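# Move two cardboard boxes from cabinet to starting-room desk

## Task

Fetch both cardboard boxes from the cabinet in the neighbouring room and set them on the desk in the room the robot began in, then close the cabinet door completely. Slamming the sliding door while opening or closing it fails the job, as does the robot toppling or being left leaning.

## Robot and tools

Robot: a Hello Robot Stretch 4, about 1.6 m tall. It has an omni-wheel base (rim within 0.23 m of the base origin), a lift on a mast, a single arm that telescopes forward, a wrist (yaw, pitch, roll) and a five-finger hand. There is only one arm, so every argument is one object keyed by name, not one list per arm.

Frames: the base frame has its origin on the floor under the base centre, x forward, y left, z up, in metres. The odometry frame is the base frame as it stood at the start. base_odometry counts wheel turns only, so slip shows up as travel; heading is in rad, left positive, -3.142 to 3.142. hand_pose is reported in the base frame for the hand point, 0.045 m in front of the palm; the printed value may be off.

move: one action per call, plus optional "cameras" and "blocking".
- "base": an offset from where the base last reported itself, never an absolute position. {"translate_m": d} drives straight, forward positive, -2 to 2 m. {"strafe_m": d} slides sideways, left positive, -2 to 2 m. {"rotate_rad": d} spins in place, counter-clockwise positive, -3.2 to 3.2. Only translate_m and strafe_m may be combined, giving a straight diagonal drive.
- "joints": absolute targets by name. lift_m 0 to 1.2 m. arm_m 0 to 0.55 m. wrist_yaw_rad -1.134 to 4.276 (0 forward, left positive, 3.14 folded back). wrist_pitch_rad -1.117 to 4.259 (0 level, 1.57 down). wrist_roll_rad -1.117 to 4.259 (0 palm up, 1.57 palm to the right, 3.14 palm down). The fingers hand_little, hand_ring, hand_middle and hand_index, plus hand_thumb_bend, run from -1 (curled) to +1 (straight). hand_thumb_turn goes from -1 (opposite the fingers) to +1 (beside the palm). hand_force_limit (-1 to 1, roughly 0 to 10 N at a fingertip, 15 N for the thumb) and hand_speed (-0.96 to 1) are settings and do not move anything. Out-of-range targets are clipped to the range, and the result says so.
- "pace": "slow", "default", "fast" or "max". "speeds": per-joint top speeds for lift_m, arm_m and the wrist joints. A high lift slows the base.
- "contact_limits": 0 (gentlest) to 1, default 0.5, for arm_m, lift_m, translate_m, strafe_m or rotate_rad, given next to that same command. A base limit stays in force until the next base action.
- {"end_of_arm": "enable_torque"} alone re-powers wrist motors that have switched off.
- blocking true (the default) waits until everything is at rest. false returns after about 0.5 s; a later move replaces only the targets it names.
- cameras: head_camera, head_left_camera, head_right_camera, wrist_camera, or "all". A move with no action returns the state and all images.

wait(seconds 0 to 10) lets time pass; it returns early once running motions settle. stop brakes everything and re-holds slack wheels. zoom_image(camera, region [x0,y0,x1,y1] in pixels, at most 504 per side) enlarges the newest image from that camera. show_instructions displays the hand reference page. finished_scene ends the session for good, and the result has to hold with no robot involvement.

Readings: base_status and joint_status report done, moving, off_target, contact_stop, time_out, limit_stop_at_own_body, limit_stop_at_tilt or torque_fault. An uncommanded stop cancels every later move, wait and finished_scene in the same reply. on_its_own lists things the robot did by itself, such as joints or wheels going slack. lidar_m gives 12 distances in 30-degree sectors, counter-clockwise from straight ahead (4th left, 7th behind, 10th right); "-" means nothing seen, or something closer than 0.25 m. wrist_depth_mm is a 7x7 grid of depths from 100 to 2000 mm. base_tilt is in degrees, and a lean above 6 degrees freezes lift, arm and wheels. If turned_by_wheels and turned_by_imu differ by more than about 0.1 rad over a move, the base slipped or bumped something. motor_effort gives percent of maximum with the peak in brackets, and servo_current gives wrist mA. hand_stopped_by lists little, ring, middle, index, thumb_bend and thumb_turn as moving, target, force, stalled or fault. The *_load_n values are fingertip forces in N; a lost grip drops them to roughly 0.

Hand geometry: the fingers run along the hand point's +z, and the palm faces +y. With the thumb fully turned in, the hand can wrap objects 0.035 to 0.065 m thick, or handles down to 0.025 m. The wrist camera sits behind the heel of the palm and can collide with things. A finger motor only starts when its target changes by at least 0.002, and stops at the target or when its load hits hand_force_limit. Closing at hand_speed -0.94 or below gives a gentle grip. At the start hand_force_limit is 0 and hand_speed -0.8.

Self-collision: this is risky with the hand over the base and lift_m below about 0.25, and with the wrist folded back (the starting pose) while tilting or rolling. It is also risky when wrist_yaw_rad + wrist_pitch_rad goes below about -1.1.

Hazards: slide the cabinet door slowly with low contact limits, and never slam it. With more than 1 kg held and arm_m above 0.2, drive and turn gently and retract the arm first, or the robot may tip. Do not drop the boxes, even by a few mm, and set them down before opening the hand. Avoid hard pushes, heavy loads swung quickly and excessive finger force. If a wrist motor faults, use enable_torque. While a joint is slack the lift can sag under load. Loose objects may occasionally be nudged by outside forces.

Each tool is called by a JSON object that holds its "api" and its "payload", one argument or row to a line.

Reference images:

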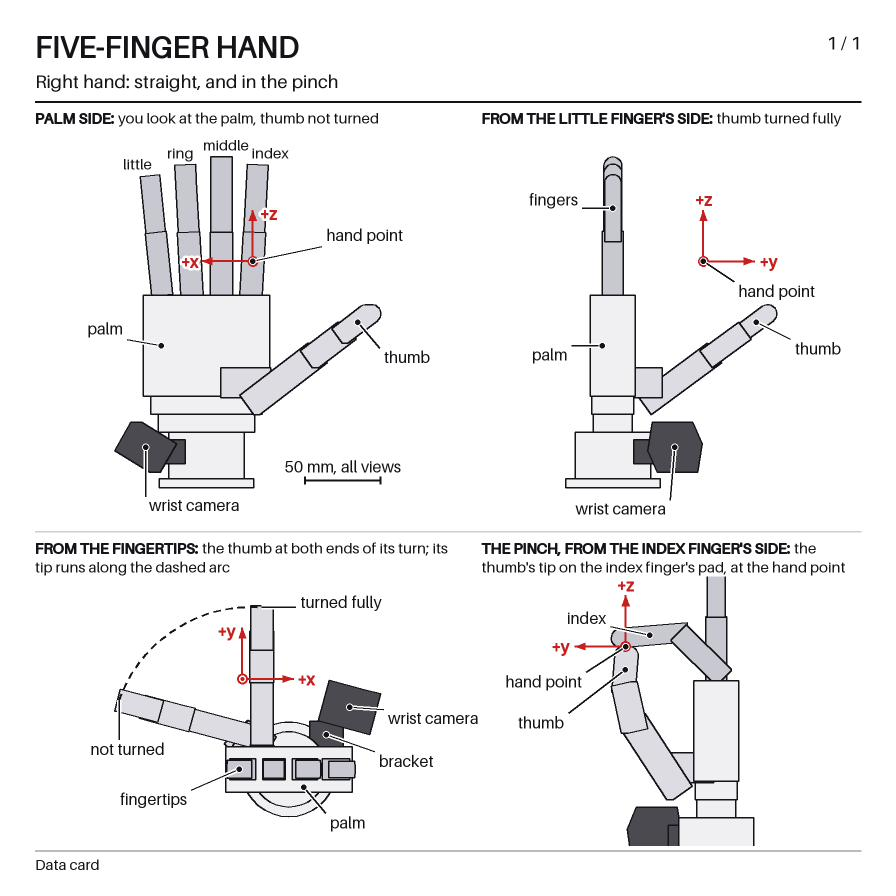

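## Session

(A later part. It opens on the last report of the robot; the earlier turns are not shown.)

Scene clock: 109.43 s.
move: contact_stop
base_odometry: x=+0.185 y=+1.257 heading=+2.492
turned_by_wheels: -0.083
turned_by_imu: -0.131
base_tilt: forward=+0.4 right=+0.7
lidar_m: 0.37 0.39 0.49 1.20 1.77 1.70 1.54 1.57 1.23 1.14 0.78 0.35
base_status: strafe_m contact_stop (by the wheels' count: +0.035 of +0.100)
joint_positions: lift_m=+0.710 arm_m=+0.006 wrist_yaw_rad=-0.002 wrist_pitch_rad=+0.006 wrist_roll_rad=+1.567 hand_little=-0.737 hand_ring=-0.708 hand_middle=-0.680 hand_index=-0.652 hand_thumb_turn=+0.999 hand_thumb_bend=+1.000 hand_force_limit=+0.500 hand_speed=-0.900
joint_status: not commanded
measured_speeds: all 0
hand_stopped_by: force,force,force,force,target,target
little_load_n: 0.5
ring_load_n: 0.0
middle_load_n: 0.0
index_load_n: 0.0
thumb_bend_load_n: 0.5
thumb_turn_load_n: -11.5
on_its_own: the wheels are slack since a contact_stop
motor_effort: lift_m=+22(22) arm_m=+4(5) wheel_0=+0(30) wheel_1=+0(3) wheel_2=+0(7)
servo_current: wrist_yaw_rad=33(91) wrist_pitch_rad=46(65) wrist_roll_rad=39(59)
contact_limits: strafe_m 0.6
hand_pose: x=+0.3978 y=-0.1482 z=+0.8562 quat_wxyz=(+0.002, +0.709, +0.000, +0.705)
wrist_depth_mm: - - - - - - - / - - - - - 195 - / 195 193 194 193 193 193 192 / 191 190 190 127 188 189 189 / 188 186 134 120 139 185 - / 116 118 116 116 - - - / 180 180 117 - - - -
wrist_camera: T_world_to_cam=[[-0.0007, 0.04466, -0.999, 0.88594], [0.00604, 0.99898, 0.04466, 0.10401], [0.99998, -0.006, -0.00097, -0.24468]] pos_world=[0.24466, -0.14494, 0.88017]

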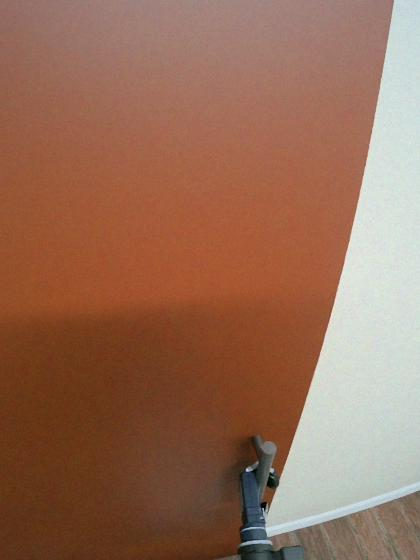

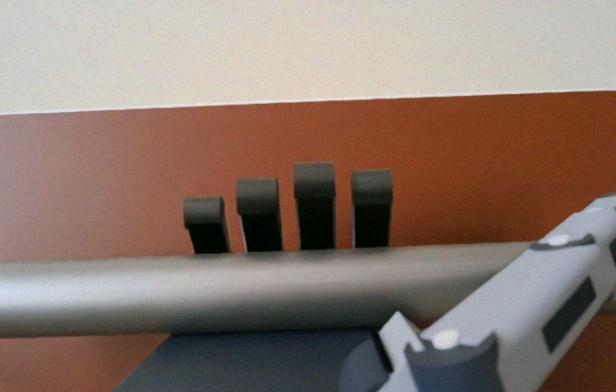

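{"api": "move", "payload": {
  "joints": {"hand_little": 0.15, "hand_ring": 0.15, "hand_middle": 0.15, "hand_index": 0.15, "hand_speed": -0.5},
  "cameras": ["wrist_camera"]
}}

{"api": "move", "payload": {
  "base": {"strafe_m": 0.09, "translate_m": -0.02},
  "contact_limits": {"strafe_m": 0.1},
  "pace": "slow",
  "cameras": ["wrist_camera", "head_left_camera"]
}}

Scene clock: 112.03 s.
move: done
base_odometry: x=+0.185 y=+1.256 heading=+2.494
turned_by_wheels: +0.002
turned_by_imu: +0.002
base_tilt: forward=+0.3 right=+0.8
lidar_m: 0.37 0.39 0.49 1.23 1.78 1.70 1.54 1.55 1.27 1.14 0.76 0.37
base_status: not commanded
joint_positions: lift_m=+0.710 arm_m=+0.006 wrist_yaw_rad=-0.002 wrist_pitch_rad=+0.006 wrist_roll_rad=+1.567 hand_little=+0.150 hand_ring=+0.150 hand_middle=+0.149 hand_index=+0.150 hand_thumb_turn=+0.999 hand_thumb_bend=+1.000 hand_force_limit=+0.500 hand_speed=-0.500
joint_status: all done
measured_speeds: all 0
hand_stopped_by: target,target,target,target,target,target
little_load_n: 0.0
ring_load_n: 0.5
middle_load_n: -3.5
index_load_n: -1.0
thumb_bend_load_n: 0.0
thumb_turn_load_n: -8.5
on_its_own: the wheels are slack since a contact_stop
motor_effort: lift_m=+22(22) arm_m=+4(4) wheel_0=+0(0) wheel_1=+0(0) wheel_2=+0(0)
servo_current: wrist_yaw_rad=26(65) wrist_pitch_rad=33(65) wrist_roll_rad=46(52)
contact_limits: strafe_m 0.6
hand_pose: x=+0.3978 y=-0.1482 z=+0.8562 quat_wxyz=(+0.002, +0.709, +0.000, +0.705)
wrist_depth_mm: - - - - - - - / - - - - - 197 - / 198 197 196 196 195 195 195 / 193 193 193 191 190 191 190 / 190 190 173 128 173 187 - / 118 118 117 117 - - - / 181 181 117 - - - -
wrist_camera: T_world_to_cam=[[-0.0007, 0.04466, -0.999, 0.88594], [0.00604, 0.99898, 0.04466, 0.10401], [0.99998, -0.006, -0.00097, -0.24468]] pos_world=[0.24466, -0.14494, 0.88017]

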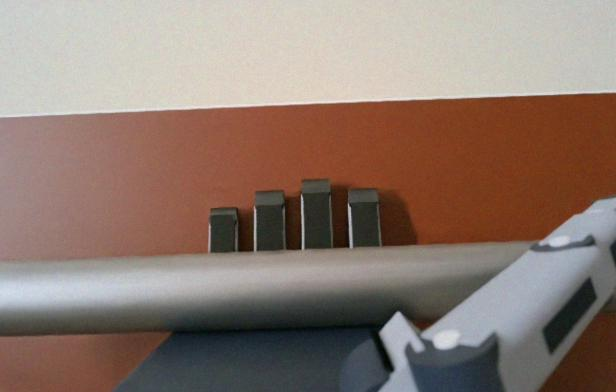

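Scene clock: 114.20 s.
move: done
base_odometry: x=+0.146 y=+1.172 heading=+2.494
turned_by_wheels: +0.000
turned_by_imu: -0.001
base_tilt: forward=+0.3 right=+0.8
lidar_m: 0.38 0.40 0.51 1.22 1.68 1.70 1.53 1.55 1.36 1.21 0.77 0.42
base_status: done
joint_positions: lift_m=+0.710 arm_m=+0.006 wrist_yaw_rad=-0.002 wrist_pitch_rad=+0.007 wrist_roll_rad=+1.568 hand_little=+0.150 hand_ring=+0.150 hand_middle=+0.149 hand_index=+0.150 hand_thumb_turn=+1.000 hand_thumb_bend=+1.000 hand_force_limit=+0.500 hand_speed=-0.500
joint_status: not commanded
measured_speeds: all 0
hand_stopped_by: target,target,target,target,target,target
little_load_n: 0.0
ring_load_n: 0.0
middle_load_n: 0.0
index_load_n: 0.0
thumb_bend_load_n: 0.0
thumb_turn_load_n: 0.0
motor_effort: lift_m=+22(22) arm_m=+4(5) wheel_0=-1(12) wheel_1=+1(6) wheel_2=+1(5)
servo_current: wrist_yaw_rad=33(65) wrist_pitch_rad=46(65) wrist_roll_rad=46(52)
contact_limits: strafe_m 0.1
hand_pose: x=+0.3977 y=-0.1482 z=+0.8559 quat_wxyz=(+0.002, +0.710, +0.000, +0.705)
wrist_depth_mm: 212 136 136 136 136 135 138 / 173 151 205 205 204 202 204 / 204 203 203 201 201 200 200 / 200 198 198 196 196 197 196 / 195 195 193 172 192 192 - / 192 191 163 151 160 189 - / 188 187 117 - - - -
pictures: head_left_camera, wrist_camera
wrist_camera: T_world_to_cam=[[-0.00189, 0.04547, -0.99896, 0.88611], [0.00607, 0.99895, 0.04546, 0.1033], [0.99998, -0.00598, -0.00217, -0.24363]] pos_world=[0.24467, -0.14494, 0.87997]

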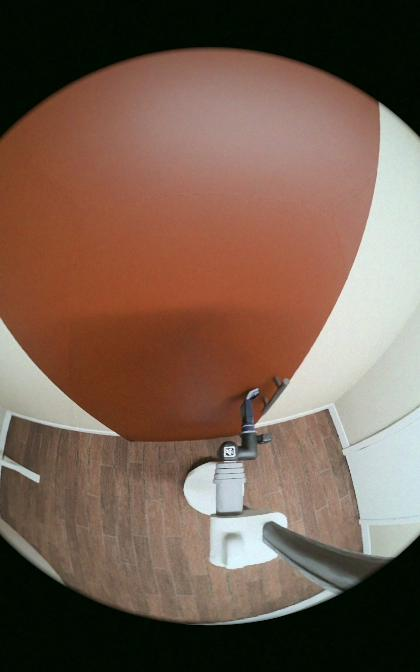

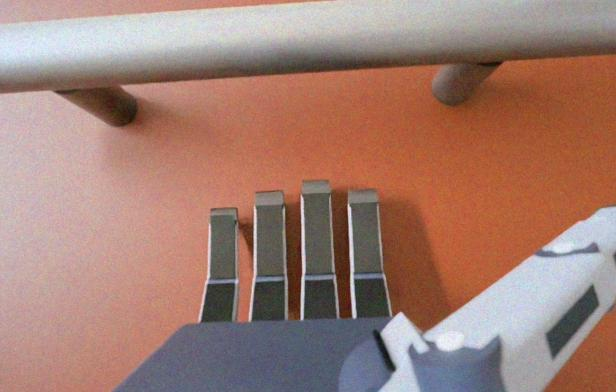

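{"api": "move", "payload": {
  "base": {"translate_m": -0.164, "strafe_m": 0.087}
}}

{"api": "move", "payload": {
  "base": {"rotate_rad": -1.25},
  "joints": {"wrist_yaw_rad": 1.396, "hand_little": 0.1, "hand_ring": 0.1, "hand_middle": 0.1, "hand_index": 0.1},
  "cameras": ["head_camera", "wrist_camera", "head_left_camera"]
}}

Scene clock: 117.13 s.
move: done
base_odometry: x=+0.225 y=+1.004 heading=+2.494
turned_by_wheels: +0.000
turned_by_imu: -0.001
base_tilt: forward=+0.3 right=+0.8
lidar_m: 0.53 0.54 0.71 1.53 1.57 1.53 1.36 1.39 1.41 1.33 1.01 0.60
base_status: done
joint_positions: lift_m=+0.710 arm_m=+0.006 wrist_yaw_rad=-0.002 wrist_pitch_rad=+0.007 wrist_roll_rad=+1.568 hand_little=+0.150 hand_ring=+0.150 hand_middle=+0.149 hand_index=+0.150 hand_thumb_turn=+1.000 hand_thumb_bend=+1.000 hand_force_limit=+0.500 hand_speed=-0.500
joint_status: not commanded
measured_speeds: all 0
hand_stopped_by: target,target,target,target,target,target
little_load_n: 0.0
ring_load_n: 0.0
middle_load_n: 0.0
index_load_n: 0.0
thumb_bend_load_n: 0.0
thumb_turn_load_n: 0.0
motor_effort: lift_m=+22(22) arm_m=+4(4) wheel_0=+1(9) wheel_1=+0(4) wheel_2=-2(10)
servo_current: wrist_yaw_rad=59(59) wrist_pitch_rad=52(65) wrist_roll_rad=46(59)
hand_pose: x=+0.3977 y=-0.1482 z=+0.8559 quat_wxyz=(+0.002, +0.710, +0.000, +0.705)
wrist_depth_mm: 375 309 306 310 342 366 370 / 366 364 364 364 362 362 359 / 359 359 357 355 355 353 353 / 351 351 351 180 349 345 347 / 345 345 342 170 342 340 - / 340 340 159 151 155 336 - / 334 330 117 - - - -
pictures: none

Scene clock: 119.00 s.
move: done
base_odometry: x=+0.225 y=+1.004 heading=+1.244
turned_by_wheels: -1.250
turned_by_imu: -1.267
base_tilt: forward=+0.4 right=+0.7
lidar_m: 1.34 0.59 0.55 0.54 0.61 1.10 1.55 1.68 1.38 1.38 1.54 1.34
base_status: done
joint_positions: lift_m=+0.710 arm_m=+0.006 wrist_yaw_rad=+1.393 wrist_pitch_rad=+0.007 wrist_roll_rad=+1.568 hand_little=+0.100 hand_ring=+0.100 hand_middle=+0.100 hand_index=+0.100 hand_thumb_turn=+1.000 hand_thumb_bend=+1.000 hand_force_limit=+0.500 hand_speed=-0.500
joint_status: all done
measured_speeds: translate_m=+0.000 strafe_m=+0.000 rotate_rad=+0.000 lift_m=+0.000 arm_m=+0.000 wrist_yaw_rad=+0.001 wrist_pitch_rad=+0.000 wrist_roll_rad=+0.000
hand_stopped_by: target,target,target,target,target,target
little_load_n: 0.0
ring_load_n: 0.0
middle_load_n: 0.0
index_load_n: -0.5
thumb_bend_load_n: 0.0
thumb_turn_load_n: 0.0
motor_effort: lift_m=+22(22) arm_m=+4(4) wheel_0=-1(8) wheel_1=+1(7) wheel_2=+1(8)
servo_current: wrist_yaw_rad=46(117) wrist_pitch_rad=46(78) wrist_roll_rad=39(65)
hand_pose: x=+0.3613 y=+0.1917 z=+0.8559 quat_wxyz=(-0.451, +0.544, +0.456, +0.541)
wrist_depth_mm: - - - - - - - / - 469 473 469 466 469 469 / 477 473 469 473 469 469 469 / 473 469 466 180 469 469 466 / 473 477 473 170 473 466 - / 469 473 158 151 159 469 - / 477 473 117 - - - -
pictures: head_camera, head_left_camera, wrist_camera
wrist_camera: T_world_to_cam=[[-0.0451, 0.00605, -0.99896, 0.89385], [-0.98263, 0.17991, 0.04546, 0.2782], [0.18, 0.98366, -0.00217, -0.09861]] pos_world=[0.33143, 0.04153, 0.88007]

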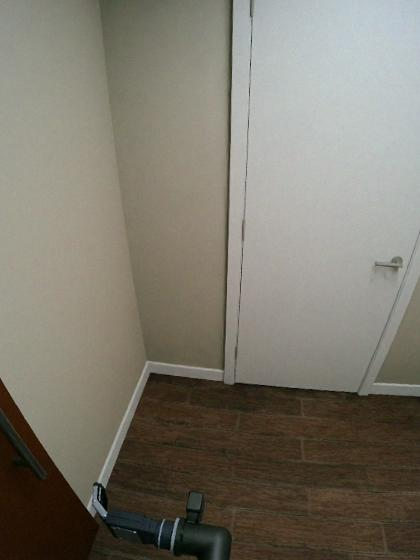

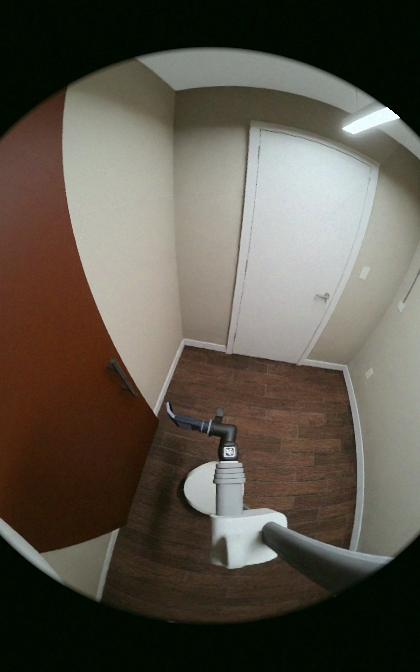

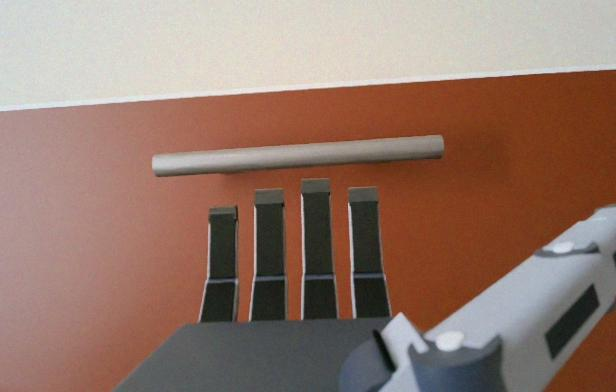

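{"api": "move", "payload": {
  "base": {"translate_m": 0.035, "strafe_m": 0.245},
  "contact_limits": {"strafe_m": 0.1},
  "pace": "slow",
  "cameras": ["wrist_camera", "head_left_camera"]
}}

Scene clock: 123.20 s.
move: done
base_odometry: x=+0.004 y=+1.116 heading=+1.244
turned_by_wheels: +0.000
turned_by_imu: -0.003
base_tilt: forward=+0.4 right=+0.8
lidar_m: 0.85 0.37 0.29 0.30 0.33 0.57 1.62 1.72 1.64 1.62 1.64 1.34
base_status: done
joint_positions: lift_m=+0.710 arm_m=+0.006 wrist_yaw_rad=+1.394 wrist_pitch_rad=+0.007 wrist_roll_rad=+1.568 hand_little=+0.100 hand_ring=+0.100 hand_middle=+0.100 hand_index=+0.100 hand_thumb_turn=+1.000 hand_thumb_bend=+1.000 hand_force_limit=+0.500 hand_speed=-0.500
joint_status: not commanded
measured_speeds: all 0
hand_stopped_by: target,target,target,target,target,target
little_load_n: 0.0
ring_load_n: 0.0
middle_load_n: 0.0
index_load_n: 0.0
thumb_bend_load_n: 0.0
thumb_turn_load_n: 0.0
motor_effort: lift_m=+22(22) arm_m=+4(5) wheel_0=-1(8) wheel_1=-1(8) wheel_2=-2(6)
servo_current: wrist_yaw_rad=39(85) wrist_pitch_rad=65(65) wrist_roll_rad=52(59)
contact_limits: strafe_m 0.1
hand_pose: x=+0.3612 y=+0.1917 z=+0.8559 quat_wxyz=(-0.451, +0.544, +0.456, +0.541)
wrist_depth_mm: 222 222 220 222 221 152 - / 153 154 157 158 166 220 221 / 224 222 222 222 220 221 220 / 223 223 223 222 221 222 221 / 224 223 222 170 222 220 - / 223 224 158 151 221 222 - / 224 224 116 - - - -
pictures: head_left_camera, wrist_camera
wrist_camera: T_world_to_cam=[[-0.0451, 0.00605, -0.99896, 0.89385], [-0.98267, 0.17972, 0.04546, 0.2782], [0.17981, 0.9837, -0.00217, -0.09864]] pos_world=[0.33143, 0.04163, 0.88007]

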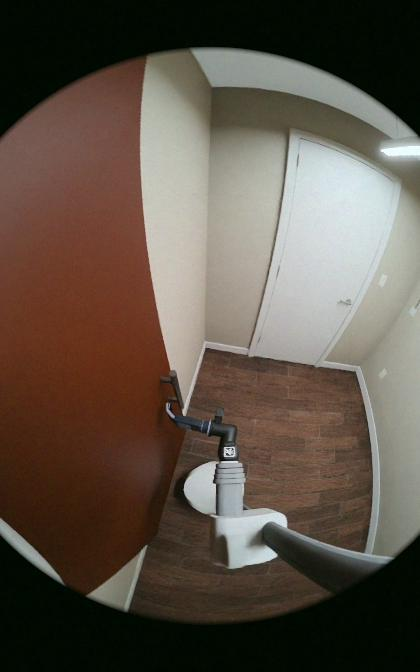

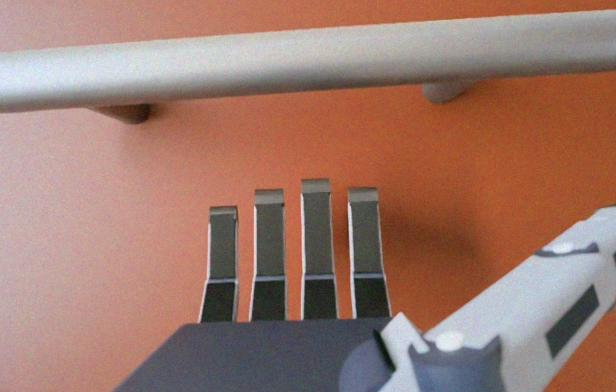

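{"api": "move", "payload": {
  "base": {"translate_m": 0.005, "strafe_m": 0.027},
  "contact_limits": {"strafe_m": 0.1},
  "pace": "slow",
  "cameras": ["wrist_camera"]
}}

{"api": "move", "payload": {
  "base": {"translate_m": 0.088, "strafe_m": -0.0161},
  "contact_limits": {"translate_m": 0.05},
  "pace": "slow",
  "cameras": ["wrist_camera"]
}}

Scene clock: 125.03 s.
move: done
base_odometry: x=-0.020 y=+1.129 heading=+1.244
turned_by_wheels: +0.000
turned_by_imu: +0.001
base_tilt: forward=+0.4 right=+0.8
lidar_m: 0.78 0.34 0.27 0.27 0.31 0.50 1.62 1.72 1.67 1.66 1.61 1.35
base_status: done
joint_positions: lift_m=+0.710 arm_m=+0.006 wrist_yaw_rad=+1.394 wrist_pitch_rad=+0.007 wrist_roll_rad=+1.568 hand_little=+0.100 hand_ring=+0.100 hand_middle=+0.100 hand_index=+0.100 hand_thumb_turn=+1.000 hand_thumb_bend=+1.000 hand_force_limit=+0.500 hand_speed=-0.500
joint_status: not commanded
measured_speeds: all 0
hand_stopped_by: target,target,target,target,target,target
little_load_n: 0.0
ring_load_n: 0.0
middle_load_n: -0.5
index_load_n: 0.0
thumb_bend_load_n: 0.0
thumb_turn_load_n: 0.0
motor_effort: lift_m=+22(22) arm_m=+4(4) wheel_0=-1(6) wheel_1=+0(6) wheel_2=+0(5)
servo_current: wrist_yaw_rad=65(65) wrist_pitch_rad=59(65) wrist_roll_rad=39(52)
contact_limits: strafe_m 0.1
hand_pose: x=+0.3612 y=+0.1917 z=+0.8559 quat_wxyz=(-0.451, +0.544, +0.456, +0.541)
wrist_depth_mm: 126 124 125 124 126 128 - / 134 175 193 193 193 193 193 / 194 195 194 193 193 193 192 / 195 194 194 194 194 193 193 / 195 195 195 172 193 193 - / 195 195 158 151 193 193 - / 195 195 117 - - - -
wrist_camera: T_world_to_cam=[[-0.0451, 0.00605, -0.99896, 0.89385], [-0.98267, 0.17972, 0.04546, 0.2782], [0.17981, 0.9837, -0.00217, -0.09864]] pos_world=[0.33143, 0.04163, 0.88007]

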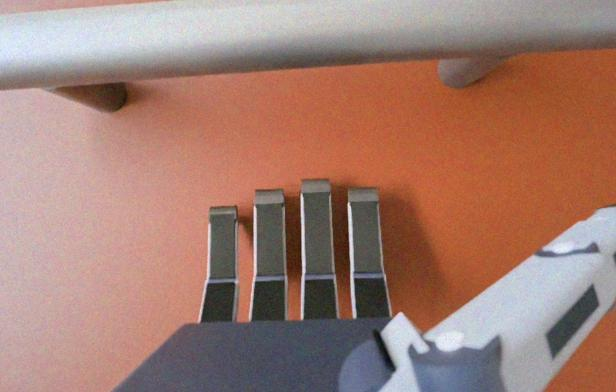

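Scene clock: 127.20 s.
move: done
base_odometry: x=+0.023 y=+1.207 heading=+1.244
turned_by_wheels: +0.000
turned_by_imu: -0.002
base_tilt: forward=+0.4 right=+0.7
lidar_m: 0.77 0.34 0.27 0.27 0.31 0.52 1.75 1.83 1.66 1.64 1.50 1.26
base_status: done
joint_positions: lift_m=+0.710 arm_m=+0.006 wrist_yaw_rad=+1.394 wrist_pitch_rad=+0.007 wrist_roll_rad=+1.571 hand_little=+0.100 hand_ring=+0.100 hand_middle=+0.100 hand_index=+0.100 hand_thumb_turn=+1.000 hand_thumb_bend=+1.000 hand_force_limit=+0.500 hand_speed=-0.500
joint_status: not commanded
measured_speeds: all 0
hand_stopped_by: target,target,target,target,target,target
little_load_n: 0.0
ring_load_n: 0.0
middle_load_n: 0.0
index_load_n: 0.0
thumb_bend_load_n: 0.0
thumb_turn_load_n: -0.5
motor_effort: lift_m=+21(22) arm_m=+4(4) wheel_0=+1(8) wheel_1=+1(5) wheel_2=-2(7)
servo_current: wrist_yaw_rad=39(59) wrist_pitch_rad=52(65) wrist_roll_rad=59(59)
contact_limits: translate_m 0.05
hand_pose: x=+0.3611 y=+0.1917 z=+0.8557 quat_wxyz=(-0.452, +0.544, +0.455, +0.540)
wrist_depth_mm: - - - - - - - / - 192 192 192 191 192 191 / 194 193 193 191 191 192 192 / 194 193 193 192 192 192 192 / 194 193 135 169 171 126 - / 124 193 124 124 126 - - / 195 194 117 - - - -
wrist_camera: T_world_to_cam=[[-0.04779, 0.00633, -0.99884, 0.89442], [-0.98253, 0.17975, 0.04815, 0.2757], [0.17985, 0.98369, -0.00237, -0.09846]] pos_world=[0.33134, 0.04163, 0.87987]

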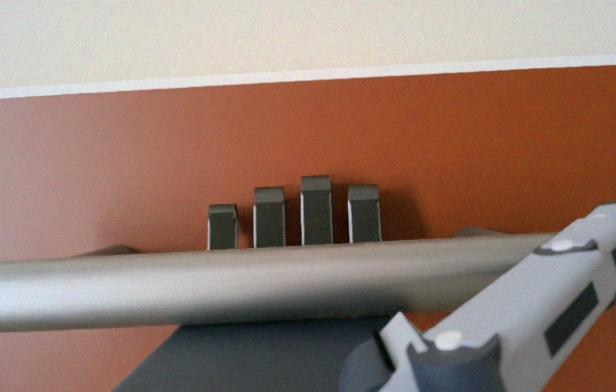

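{"api": "move", "payload": {
  "joints": {"hand_thumb_turn": -1, "hand_force_limit": -0.5, "hand_speed": -0.8},
  "cameras": ["wrist_camera"]
}}

Scene clock: 133.23 s.
move: done
base_odometry: x=+0.023 y=+1.207 heading=+1.244
turned_by_wheels: +0.000
turned_by_imu: -0.002
base_tilt: forward=+0.3 right=+0.7
lidar_m: 0.76 0.34 0.26 0.26 0.29 0.53 1.74 1.87 1.65 1.65 1.49 1.26
base_status: not commanded
joint_positions: lift_m=+0.710 arm_m=+0.006 wrist_yaw_rad=+1.394 wrist_pitch_rad=+0.007 wrist_roll_rad=+1.571 hand_little=+0.100 hand_ring=+0.100 hand_middle=+0.100 hand_index=+0.100 hand_thumb_turn=-1.000 hand_thumb_bend=+1.000 hand_force_limit=-0.500 hand_speed=-0.800
joint_status: all done
measured_speeds: all 0
hand_stopped_by: target,target,target,target,target,target
little_load_n: 0.0
ring_load_n: 0.0
middle_load_n: 0.0
index_load_n: 0.0
thumb_bend_load_n: 0.0
thumb_turn_load_n: 0.5
motor_effort: lift_m=+22(22) arm_m=+4(4) wheel_0=+1(1) wheel_1=+1(1) wheel_2=-2(2)
servo_current: wrist_yaw_rad=59(72) wrist_pitch_rad=39(72) wrist_roll_rad=26(59)
contact_limits: translate_m 0.05
hand_pose: x=+0.3611 y=+0.1917 z=+0.8557 quat_wxyz=(-0.452, +0.544, +0.455, +0.540)
wrist_depth_mm: - - - - - - - / - 192 191 191 191 190 191 / 193 193 192 191 - 191 191 / 193 192 192 193 - 191 191 / 192 193 134 129 - 124 - / 124 125 124 124 - 191 191 / 193 195 117 - - 193 192
wrist_camera: T_world_to_cam=[[-0.04779, 0.00633, -0.99884, 0.89442], [-0.98253, 0.17975, 0.04815, 0.2757], [0.17985, 0.98369, -0.00237, -0.09846]] pos_world=[0.33134, 0.04163, 0.87987]

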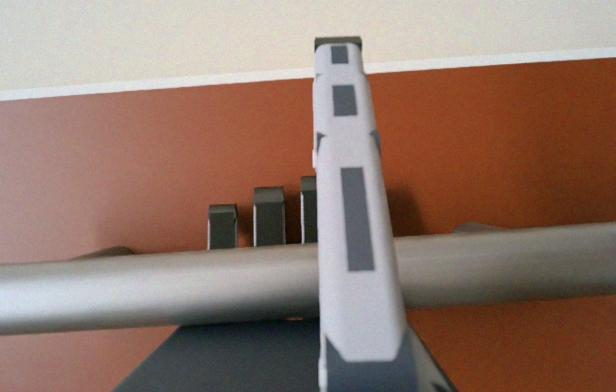

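Close the fingers, then the thumb.

{"api": "move", "payload": {
  "joints": {"hand_little": -0.85, "hand_ring": -0.85, "hand_middle": -0.85, "hand_index": -0.85, "hand_force_limit": 0.4, "hand_speed": -0.9}
}}

{"api": "move", "payload": {
  "joints": {"hand_thumb_bend": -0.6, "hand_force_limit": -0.3, "hand_speed": -0.85},
  "cameras": ["wrist_camera"]
}}

Scene clock: 138.97 s.
move: done
base_odometry: x=+0.023 y=+1.207 heading=+1.244
turned_by_wheels: +0.000
turned_by_imu: -0.001
base_tilt: forward=+0.4 right=+0.7
lidar_m: 0.77 0.32 0.27 0.26 0.30 0.51 1.74 1.84 1.67 1.64 1.47 1.27
base_status: not commanded
joint_positions: lift_m=+0.710 arm_m=+0.006 wrist_yaw_rad=+1.394 wrist_pitch_rad=+0.007 wrist_roll_rad=+1.569 hand_little=-0.850 hand_ring=-0.849 hand_middle=-0.848 hand_index=-0.838 hand_thumb_turn=-1.000 hand_thumb_bend=+1.000 hand_force_limit=+0.400 hand_speed=-0.900
joint_status: all done
measured_speeds: all 0
hand_stopped_by: target,target,target,force,target,target
little_load_n: 0.0
ring_load_n: 3.0
middle_load_n: 6.0
index_load_n: 6.0
thumb_bend_load_n: 0.0
thumb_turn_load_n: 0.0
motor_effort: lift_m=+22(22) arm_m=-2(4) wheel_0=+4(4) wheel_1=-3(3) wheel_2=+4(4)
servo_current: wrist_yaw_rad=52(65) wrist_pitch_rad=46(72) wrist_roll_rad=26(59)
contact_limits: translate_m 0.05
hand_pose: x=+0.3612 y=+0.1917 z=+0.8559 quat_wxyz=(-0.452, +0.544, +0.456, +0.541)
wrist_depth_mm: - - - - - - - / 189 188 187 187 187 186 186 / 189 188 188 187 - 186 186 / 189 188 187 120 - 186 187 / 189 189 124 122 - 122 - / 119 123 119 119 - 119 187 / 189 189 116 - - 188 187
pictures: none

Scene clock: 145.60 s.
move: off_target
base_odometry: x=+0.023 y=+1.207 heading=+1.244
turned_by_wheels: +0.000
turned_by_imu: -0.003
base_tilt: forward=+0.3 right=+0.7
lidar_m: 0.78 0.34 0.26 0.26 0.31 0.51 1.73 1.84 1.66 1.65 1.48 1.25
base_status: not commanded
joint_positions: lift_m=+0.710 arm_m=+0.006 wrist_yaw_rad=+1.394 wrist_pitch_rad=+0.007 wrist_roll_rad=+1.569 hand_little=-0.850 hand_ring=-0.849 hand_middle=-0.848 hand_index=-0.838 hand_thumb_turn=-1.000 hand_thumb_bend=+0.503 hand_force_limit=-0.300 hand_speed=-0.850
joint_status: hand_thumb_bend off_target (ended at +0.503, target -0.600); the others done
measured_speeds: all 0
hand_stopped_by: target,target,target,force,force,target
little_load_n: 0.0
ring_load_n: 3.0
middle_load_n: 6.0
index_load_n: 6.0
thumb_bend_load_n: 5.5
thumb_turn_load_n: 1.0
motor_effort: lift_m=+21(22) arm_m=-2(3) wheel_0=+4(4) wheel_1=-3(3) wheel_2=+4(4)
servo_current: wrist_yaw_rad=39(72) wrist_pitch_rad=52(65) wrist_roll_rad=65(65)
contact_limits: translate_m 0.05
hand_pose: x=+0.3612 y=+0.1917 z=+0.8559 quat_wxyz=(-0.452, +0.544, +0.456, +0.541)
wrist_depth_mm: - - - - - - - / 187 188 187 187 187 186 186 / 188 188 187 187 186 186 186 / 189 188 188 120 - 187 186 / 189 189 124 123 - 123 - / 120 122 118 118 - 119 187 / 190 189 117 - - 188 187
wrist_camera: T_world_to_cam=[[-0.04573, 0.00596, -0.99894, 0.89394], [-0.98264, 0.17971, 0.04605, 0.27767], [0.1798, 0.9837, -0.00237, -0.09846]] pos_world=[0.33143, 0.04163, 0.87997]

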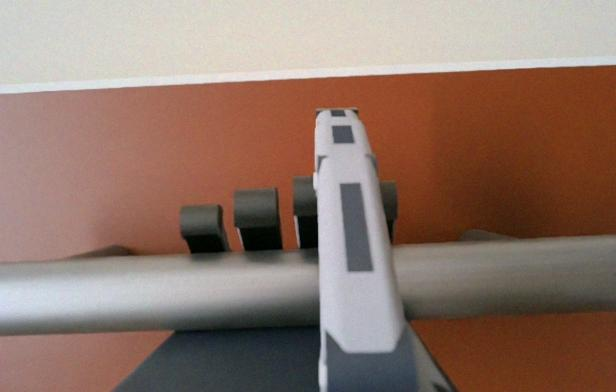

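{"api": "move", "payload": {
  "base": {"translate_m": -0.0984, "strafe_m": 0.0178},
  "contact_limits": {"translate_m": 0.7, "strafe_m": 0.7},
  "pace": "slow",
  "cameras": ["wrist_camera","head_left_camera"]
}}

"contact_limits": translate_m and strafe_m are given together and make one move, which takes one limit: state it under one of them only
Scene clock: 145.87 s.
base_odometry: x=+0.023 y=+1.207 heading=+1.244
turned_by_wheels: +0.000
turned_by_imu: +0.000
base_tilt: forward=+0.3 right=+0.6
lidar_m: 0.76 0.33 0.26 0.26 0.29 0.52 1.74 1.88 1.65 1.65 1.50 1.26
base_status: not commanded
joint_positions: lift_m=+0.710 arm_m=+0.006 wrist_yaw_rad=+1.394 wrist_pitch_rad=+0.007 wrist_roll_rad=+1.569 hand_little=-0.850 hand_ring=-0.849 hand_middle=-0.848 hand_index=-0.838 hand_thumb_turn=-1.000 hand_thumb_bend=+0.503 hand_force_limit=-0.300 hand_speed=-0.850
joint_status: hand_thumb_bend off_target (ended at +0.503, target -0.600); the others done
measured_speeds: all 0
hand_stopped_by: target,target,target,force,force,target
little_load_n: 0.0
ring_load_n: 3.0
middle_load_n: 6.0
index_load_n: 6.0
thumb_bend_load_n: 6.0
thumb_turn_load_n: 1.5
motor_effort: lift_m=+21(22) arm_m=-2(3) wheel_0=+4(4) wheel_1=-3(3) wheel_2=+4(4)
servo_current: wrist_yaw_rad=33(72) wrist_pitch_rad=52(65) wrist_roll_rad=52(65)
contact_limits: translate_m 0.05
hand_pose: x=+0.3612 y=+0.1917 z=+0.8559 quat_wxyz=(-0.452, +0.544, +0.456, +0.541)
wrist_depth_mm: - - - - - - - / 188 187 188 187 187 186 186 / 187 188 187 187 186 186 186 / 189 188 187 120 - 187 186 / 189 189 124 122 - 122 - / 119 123 119 118 - 119 187 / 190 189 116 - - 188 187
pictures: none

{"api": "move", "payload": {
  "base": {"translate_m": -0.0984, "strafe_m": 0.0178},
  "contact_limits": {"translate_m": 0.7},
  "pace": "slow",
  "cameras": ["wrist_camera","head_left_camera"]
}}

Scene clock: 148.30 s.
move: done
base_odometry: x=-0.025 y=+1.120 heading=+1.244
turned_by_wheels: +0.000
turned_by_imu: -0.068
base_tilt: forward=+0.4 right=+0.7
lidar_m: 0.77 0.31 0.25 0.25 0.25 0.42 1.61 1.71 1.73 1.69 1.68 1.34
base_status: done
joint_positions: lift_m=+0.710 arm_m=+0.006 wrist_yaw_rad=+1.381 wrist_pitch_rad=+0.007 wrist_roll_rad=+1.569 hand_little=-0.850 hand_ring=-0.848 hand_middle=-0.847 hand_index=-0.838 hand_thumb_turn=-1.000 hand_thumb_bend=+0.503 hand_force_limit=-0.300 hand_speed=-0.850
joint_status: not commanded
measured_speeds: all 0
hand_stopped_by: target,target,target,force,force,target
little_load_n: 3.0
ring_load_n: 6.5
middle_load_n: 9.0
index_load_n: 6.5
thumb_bend_load_n: 5.5
thumb_turn_load_n: 1.5
motor_effort: lift_m=+22(22) arm_m=-10(10) wheel_0=-3(12) wheel_1=-10(22) wheel_2=+13(23)
servo_current: wrist_yaw_rad=59(104) wrist_pitch_rad=39(65) wrist_roll_rad=52(65)
contact_limits: translate_m 0.7
hand_pose: x=+0.3640 y=+0.1894 z=+0.8560 quat_wxyz=(-0.448, +0.547, +0.452, +0.544)
wrist_depth_mm: - - - - - - - / 183 182 183 182 181 181 180 / 182 181 181 180 179 178 178 / 178 179 178 121 - 176 176 / 112 110 106 106 - - - / 173 173 128 124 - 171 171 / 172 172 117 - - 169 169
pictures: head_left_camera, wrist_camera
wrist_camera: T_world_to_cam=[[-0.04556, 0.00702, -0.99894, 0.89389], [-0.9803, 0.19207, 0.04606, 0.2776], [0.19219, 0.98136, -0.00187, -0.10111]] pos_world=[0.33229, 0.03963, 0.87997]

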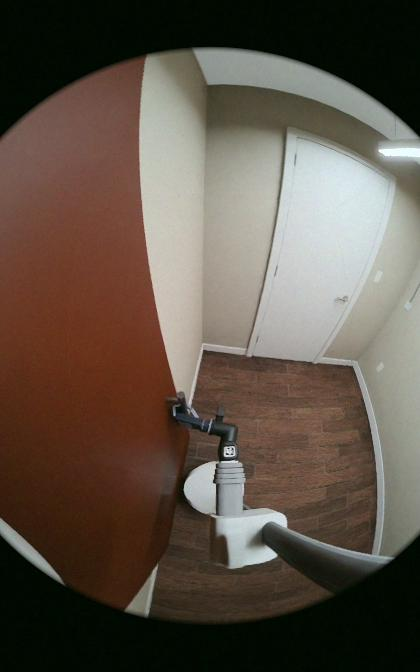

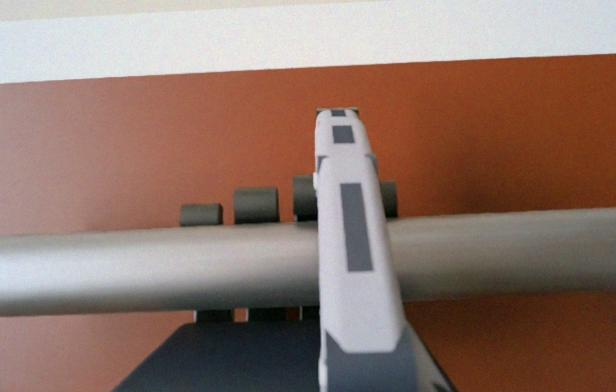

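{"api": "move", "payload": {
  "base": {"rotate_rad": 0.05},
  "contact_limits": {"rotate_rad": 0.4},
  "pace": "slow",
  "cameras": ["wrist_camera","head_left_camera"]
}}

Scene clock: 150.00 s.
move: done
base_odometry: x=-0.025 y=+1.121 heading=+1.292
turned_by_wheels: +0.048
turned_by_imu: +0.047
base_tilt: forward=+0.4 right=+0.8
lidar_m: 0.71 0.30 0.25 0.25 0.28 0.44 1.61 1.71 1.71 1.67 1.58 1.34
base_status: done
joint_positions: lift_m=+0.710 arm_m=+0.006 wrist_yaw_rad=+1.376 wrist_pitch_rad=+0.007 wrist_roll_rad=+1.569 hand_little=-0.850 hand_ring=-0.848 hand_middle=-0.847 hand_index=-0.838 hand_thumb_turn=-1.000 hand_thumb_bend=+0.503 hand_force_limit=-0.300 hand_speed=-0.850
joint_status: not commanded
measured_speeds: all 0
hand_stopped_by: target,target,target,force,force,target
little_load_n: 0.0
ring_load_n: 5.0
middle_load_n: 8.0
index_load_n: 5.5
thumb_bend_load_n: 7.0
thumb_turn_load_n: 2.0
on_its_own: wrist_yaw_rad is at rest, and its servo_current (124 mA) is outside its rest range (0 to 104 mA)
motor_effort: lift_m=+22(22) arm_m=-10(10) wheel_0=-14(15) wheel_1=-10(13) wheel_2=+4(12)
servo_current: wrist_yaw_rad=124(124) wrist_pitch_rad=52(65) wrist_roll_rad=46(52)
contact_limits: rotate_rad 0.4
hand_pose: x=+0.3649 y=+0.1885 z=+0.8560 quat_wxyz=(-0.447, +0.548, +0.451, +0.545)
wrist_depth_mm: - - - - - 174 - / 175 175 173 174 173 173 172 / 173 172 171 171 171 171 170 / 171 171 170 170 - 169 - / - - - - - - - / 167 167 127 140 - 166 166 / 166 167 116 - - 164 164
pictures: head_left_camera, wrist_camera
wrist_camera: T_world_to_cam=[[-0.04552, 0.00725, -0.99894, 0.89389], [-0.97935, 0.19688, 0.04605, 0.27745], [0.197, 0.9804, -0.00187, -0.10203]] pos_world=[0.33251, 0.03893, 0.87997]

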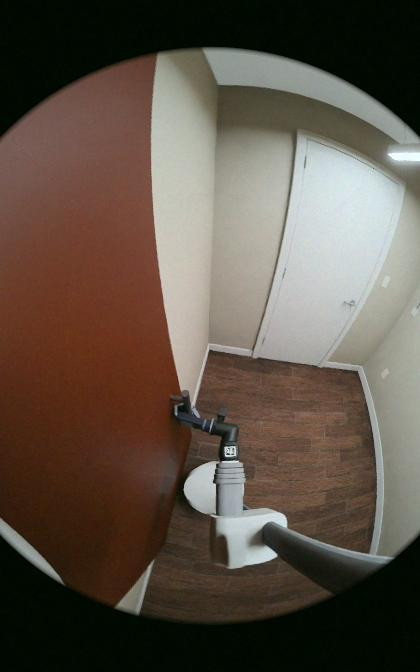

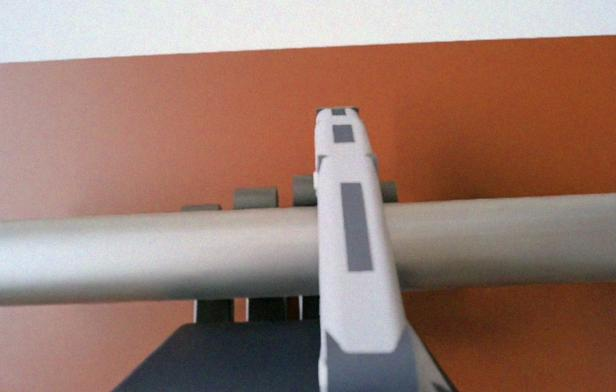

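{"api": "move", "payload": {
  "base": {"translate_m": -0.08, "strafe_m": -0.008},
  "contact_limits": {"translate_m": 0.7},
  "pace": "slow",
  "cameras": ["wrist_camera","head_left_camera"]
}}

Scene clock: 152.47 s.
move: done
base_odometry: x=-0.039 y=+1.042 heading=+1.293
turned_by_wheels: +0.000
turned_by_imu: -0.018
base_tilt: forward=+0.3 right=+0.7
lidar_m: 0.76 0.30 0.25 0.25 0.26 0.43 1.53 1.67 1.72 1.69 1.74 1.41
base_status: done
joint_positions: lift_m=+0.710 arm_m=+0.006 wrist_yaw_rad=+1.384 wrist_pitch_rad=+0.007 wrist_roll_rad=+1.569 hand_little=-0.850 hand_ring=-0.848 hand_middle=-0.846 hand_index=-0.837 hand_thumb_turn=-1.000 hand_thumb_bend=+0.504 hand_force_limit=-0.300 hand_speed=-0.850
joint_status: not commanded
measured_speeds: all 0
hand_stopped_by: target,target,target,force,force,target
little_load_n: 0.5
ring_load_n: 10.5
middle_load_n: 14.0
index_load_n: 10.0
thumb_bend_load_n: 5.5
thumb_turn_load_n: 2.0
motor_effort: lift_m=+22(22) arm_m=-10(11) wheel_0=+1(17) wheel_1=-9(17) wheel_2=+13(19)
servo_current: wrist_yaw_rad=65(130) wrist_pitch_rad=65(65) wrist_roll_rad=39(59)
contact_limits: translate_m 0.7
hand_pose: x=+0.3634 y=+0.1900 z=+0.8560 quat_wxyz=(-0.449, +0.546, +0.453, +0.543)
wrist_depth_mm: - - - - 174 173 - / 175 174 174 173 173 172 172 / 174 173 173 172 172 171 170 / 173 172 171 120 - 169 - / - 102 - 101 - 101 - / 169 170 128 141 - 167 167 / 169 168 117 - - 166 166
pictures: head_left_camera, wrist_camera
wrist_camera: T_world_to_cam=[[-0.04558, 0.00687, -0.99894, 0.8939], [-0.98092, 0.18888, 0.04605, 0.27773], [0.18899, 0.98198, -0.00187, -0.10054]] pos_world=[0.33217, 0.04013, 0.87997]

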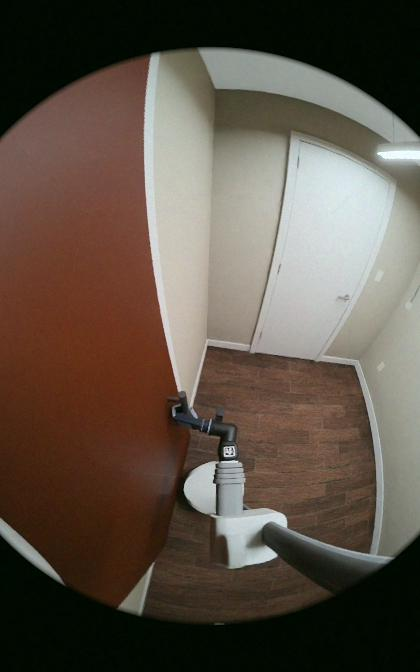

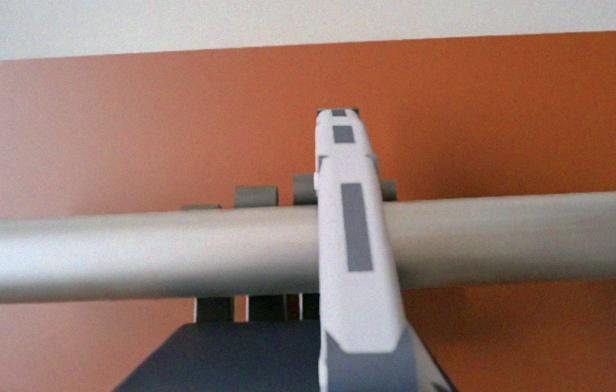

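{"api": "move", "payload": {
  "base": {"translate_m": -0.12, "strafe_m": -0.004},
  "contact_limits": {"translate_m": 0.7},
  "pace": "slow",
  "cameras": ["wrist_camera","head_left_camera"]
}}

Scene clock: 155.43 s.
move: done
base_odometry: x=-0.069 y=+0.926 heading=+1.293
turned_by_wheels: +0.001
turned_by_imu: -0.035
base_tilt: forward=+0.4 right=+0.7
lidar_m: 0.79 0.29 0.25 0.25 0.25 0.39 1.41 1.54 1.72 1.68 1.84 1.50
base_status: done
joint_positions: lift_m=+0.710 arm_m=+0.006 wrist_yaw_rad=+1.382 wrist_pitch_rad=+0.006 wrist_roll_rad=+1.569 hand_little=-0.850 hand_ring=-0.848 hand_middle=-0.846 hand_index=-0.837 hand_thumb_turn=-1.000 hand_thumb_bend=+0.504 hand_force_limit=-0.300 hand_speed=-0.850
joint_status: not commanded
measured_speeds: all 0
hand_stopped_by: target,target,target,force,force,target
little_load_n: 0.5
ring_load_n: 10.0
middle_load_n: 13.5
index_load_n: 9.5
thumb_bend_load_n: 6.0
thumb_turn_load_n: 3.0
motor_effort: lift_m=+22(22) arm_m=-11(12) wheel_0=+3(11) wheel_1=-11(26) wheel_2=+16(25)
servo_current: wrist_yaw_rad=91(91) wrist_pitch_rad=33(65) wrist_roll_rad=46(59)
contact_limits: translate_m 0.7
hand_pose: x=+0.3639 y=+0.1896 z=+0.8562 quat_wxyz=(-0.449, +0.546, +0.453, +0.544)
wrist_depth_mm: - - - - - 1808 1255 / 178 177 177 175 175 175 174 / 175 174 174 173 173 172 172 / 173 173 172 120 - 170 - / - 102 - 101 - - - / 169 168 128 141 - 166 166 / 167 167 117 - - 164 164
pictures: head_left_camera, wrist_camera
wrist_camera: T_world_to_cam=[[-0.04535, 0.00805, -0.99894, 0.89389], [-0.9805, 0.19102, 0.04606, 0.27767], [0.19119, 0.98155, -0.00077, -0.10195]] pos_world=[0.33228, 0.03983, 0.88008]

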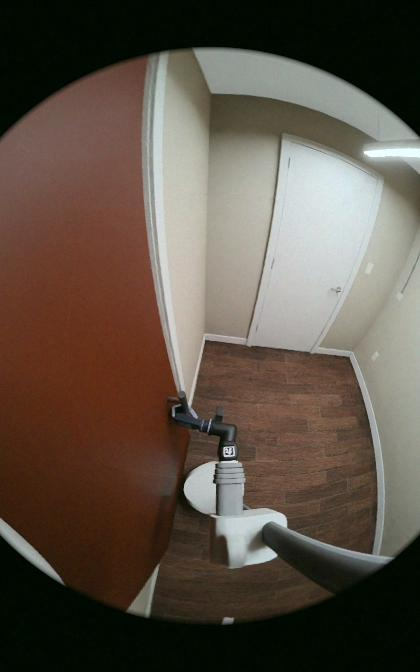

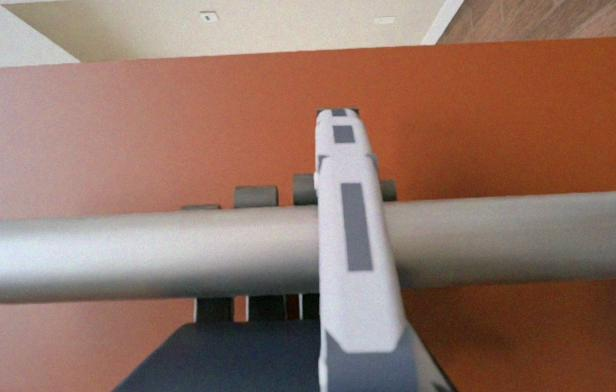

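{"api": "move", "payload": {
  "base": {"rotate_rad": 0.05},
  "contact_limits": {"rotate_rad": 0.4},
  "pace": "slow"
}}

{"api": "move", "payload": {
  "base": {"translate_m": -0.12, "strafe_m": -0.02},
  "contact_limits": {"translate_m": 0.7},
  "pace": "slow",
  "cameras": ["wrist_camera"]
}}

Scene clock: 156.60 s.
move: done
base_odometry: x=-0.068 y=+0.927 heading=+1.341
turned_by_wheels: +0.048
turned_by_imu: +0.045
base_tilt: forward=+0.4 right=+0.8
lidar_m: 0.75 0.29 0.25 0.25 0.26 0.43 1.43 1.55 1.70 1.70 1.83 1.49
base_status: done
joint_positions: lift_m=+0.710 arm_m=+0.006 wrist_yaw_rad=+1.374 wrist_pitch_rad=+0.006 wrist_roll_rad=+1.569 hand_little=-0.850 hand_ring=-0.848 hand_middle=-0.846 hand_index=-0.837 hand_thumb_turn=-1.000 hand_thumb_bend=+0.504 hand_force_limit=-0.300 hand_speed=-0.850
joint_status: not commanded
measured_speeds: all 0
hand_stopped_by: target,target,target,force,force,target
little_load_n: 0.0
ring_load_n: 6.0
middle_load_n: 10.0
index_load_n: 6.5
thumb_bend_load_n: 8.0
thumb_turn_load_n: 2.5
on_its_own: wrist_yaw_rad is at rest, and its servo_current (124 mA) is outside its rest range (0 to 104 mA)
motor_effort: lift_m=+22(22) arm_m=-11(11) wheel_0=-17(17) wheel_1=-10(14) wheel_2=+0(17)
servo_current: wrist_yaw_rad=124(130) wrist_pitch_rad=39(59) wrist_roll_rad=39(52)
contact_limits: rotate_rad 0.4
hand_pose: x=+0.3654 y=+0.1881 z=+0.8562 quat_wxyz=(-0.447, +0.548, +0.450, +0.546)
wrist_depth_mm: - - - - - 1756 1229 / 176 175 175 174 174 173 173 / 174 173 172 172 172 171 171 / 172 171 171 171 - 170 - / - - - - - - - / 167 167 128 141 - 166 165 / 166 166 117 - - 164 164
pictures: none

Scene clock: 159.17 s.
move: done
base_odometry: x=-0.076 y=+0.806 heading=+1.341
turned_by_wheels: +0.000
turned_by_imu: +0.009
base_tilt: forward=+0.4 right=+0.7
lidar_m: 0.72 0.30 0.25 0.25 0.28 0.45 1.36 1.47 1.70 1.68 1.90 1.59
base_status: done
joint_positions: lift_m=+0.710 arm_m=+0.007 wrist_yaw_rad=+1.384 wrist_pitch_rad=+0.006 wrist_roll_rad=+1.569 hand_little=-0.850 hand_ring=-0.848 hand_middle=-0.846 hand_index=-0.837 hand_thumb_turn=-1.000 hand_thumb_bend=+0.504 hand_force_limit=-0.300 hand_speed=-0.850
joint_status: not commanded
measured_speeds: all 0
hand_stopped_by: target,target,target,force,force,target
little_load_n: 0.5
ring_load_n: 10.5
middle_load_n: 14.5
index_load_n: 10.0
thumb_bend_load_n: 5.0
thumb_turn_load_n: 2.5
motor_effort: lift_m=+22(22) arm_m=-13(13) wheel_0=-1(20) wheel_1=-11(19) wheel_2=+13(24)
servo_current: wrist_yaw_rad=46(143) wrist_pitch_rad=52(59) wrist_roll_rad=33(59)
contact_limits: translate_m 0.7
hand_pose: x=+0.3636 y=+0.1901 z=+0.8562 quat_wxyz=(-0.449, +0.545, +0.453, +0.543)
wrist_depth_mm: - - - - - 1661 1255 / 174 173 172 172 171 171 171 / 173 173 172 171 171 170 170 / 173 171 171 120 - 169 - / - 102 - 101 - 100 - / 170 170 129 141 - 167 167 / 170 170 117 - - 167 167
wrist_camera: T_world_to_cam=[[-0.04537, 0.00795, -0.99894, 0.8939], [-0.98095, 0.18873, 0.04606, 0.27794], [0.1889, 0.982, -0.00077, -0.10151]] pos_world=[0.33237, 0.04013, 0.88008]

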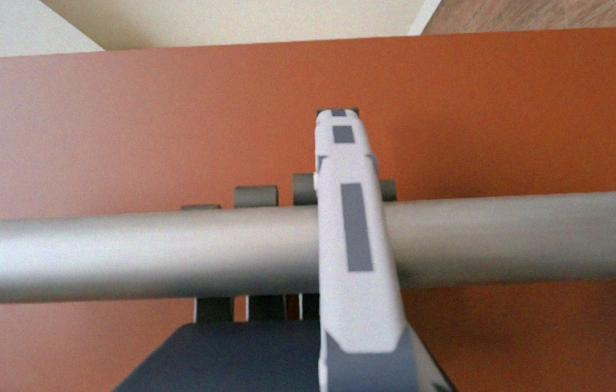

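{"api": "move", "payload": {
  "base": {"translate_m": -0.2, "strafe_m": -0.02},
  "contact_limits": {"translate_m": 0.7},
  "pace": "slow",
  "cameras": ["wrist_camera","head_left_camera","head_camera"]
}}

Scene clock: 165.90 s.
move: done
base_odometry: x=-0.102 y=+0.607 heading=+1.342
turned_by_wheels: +0.000
turned_by_imu: -0.054
base_tilt: forward=+0.4 right=+0.7
lidar_m: 0.82 0.28 0.25 0.25 0.25 0.39 1.18 1.27 1.70 1.69 1.86 1.71
base_status: done
joint_positions: lift_m=+0.710 arm_m=+0.006 wrist_yaw_rad=+1.385 wrist_pitch_rad=+0.005 wrist_roll_rad=+1.569 hand_little=-0.850 hand_ring=-0.848 hand_middle=-0.846 hand_index=-0.837 hand_thumb_turn=-1.000 hand_thumb_bend=+0.504 hand_force_limit=-0.300 hand_speed=-0.850
joint_status: not commanded
measured_speeds: all 0
hand_stopped_by: target,target,target,force,force,target
little_load_n: 0.0
ring_load_n: 10.0
middle_load_n: 14.0
index_load_n: 9.5
thumb_bend_load_n: 5.0
thumb_turn_load_n: 2.5
motor_effort: lift_m=+22(23) arm_m=-11(13) wheel_0=-1(10) wheel_1=-11(26) wheel_2=+14(26)
servo_current: wrist_yaw_rad=72(91) wrist_pitch_rad=46(65) wrist_roll_rad=33(52)
contact_limits: translate_m 0.7
hand_pose: x=+0.3634 y=+0.1901 z=+0.8563 quat_wxyz=(-0.450, +0.545, +0.453, +0.543)
wrist_depth_mm: - - - - - 1756 1229 / 178 177 177 176 174 174 174 / 176 174 174 173 172 172 172 / 174 173 172 120 - 171 - / - 102 - 101 - 100 - / 168 168 129 141 - 166 166 / 168 167 117 - - 165 164
pictures: head_camera, head_left_camera, wrist_camera
wrist_camera: T_world_to_cam=[[-0.04524, 0.00863, -0.99894, 0.89383], [-0.98099, 0.18851, 0.04606, 0.27784], [0.1887, 0.98203, -0.00007, -0.10215]] pos_world=[0.33227, 0.04022, 0.88008]

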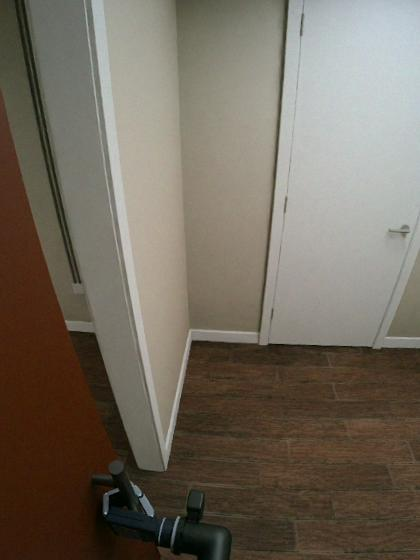

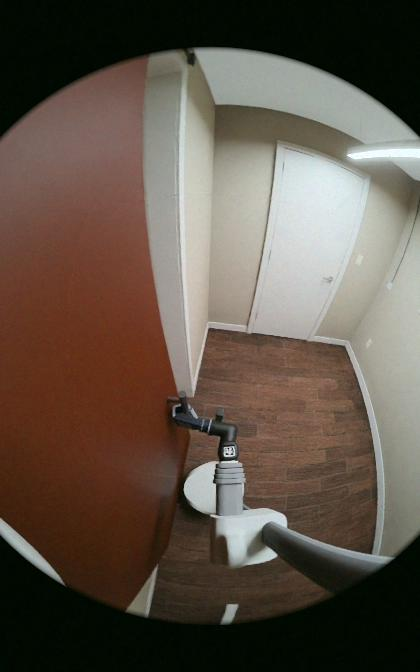

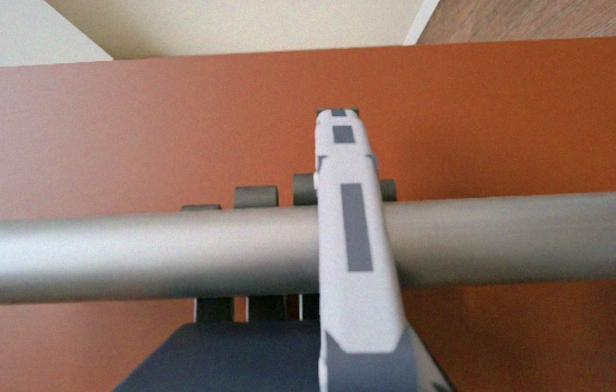

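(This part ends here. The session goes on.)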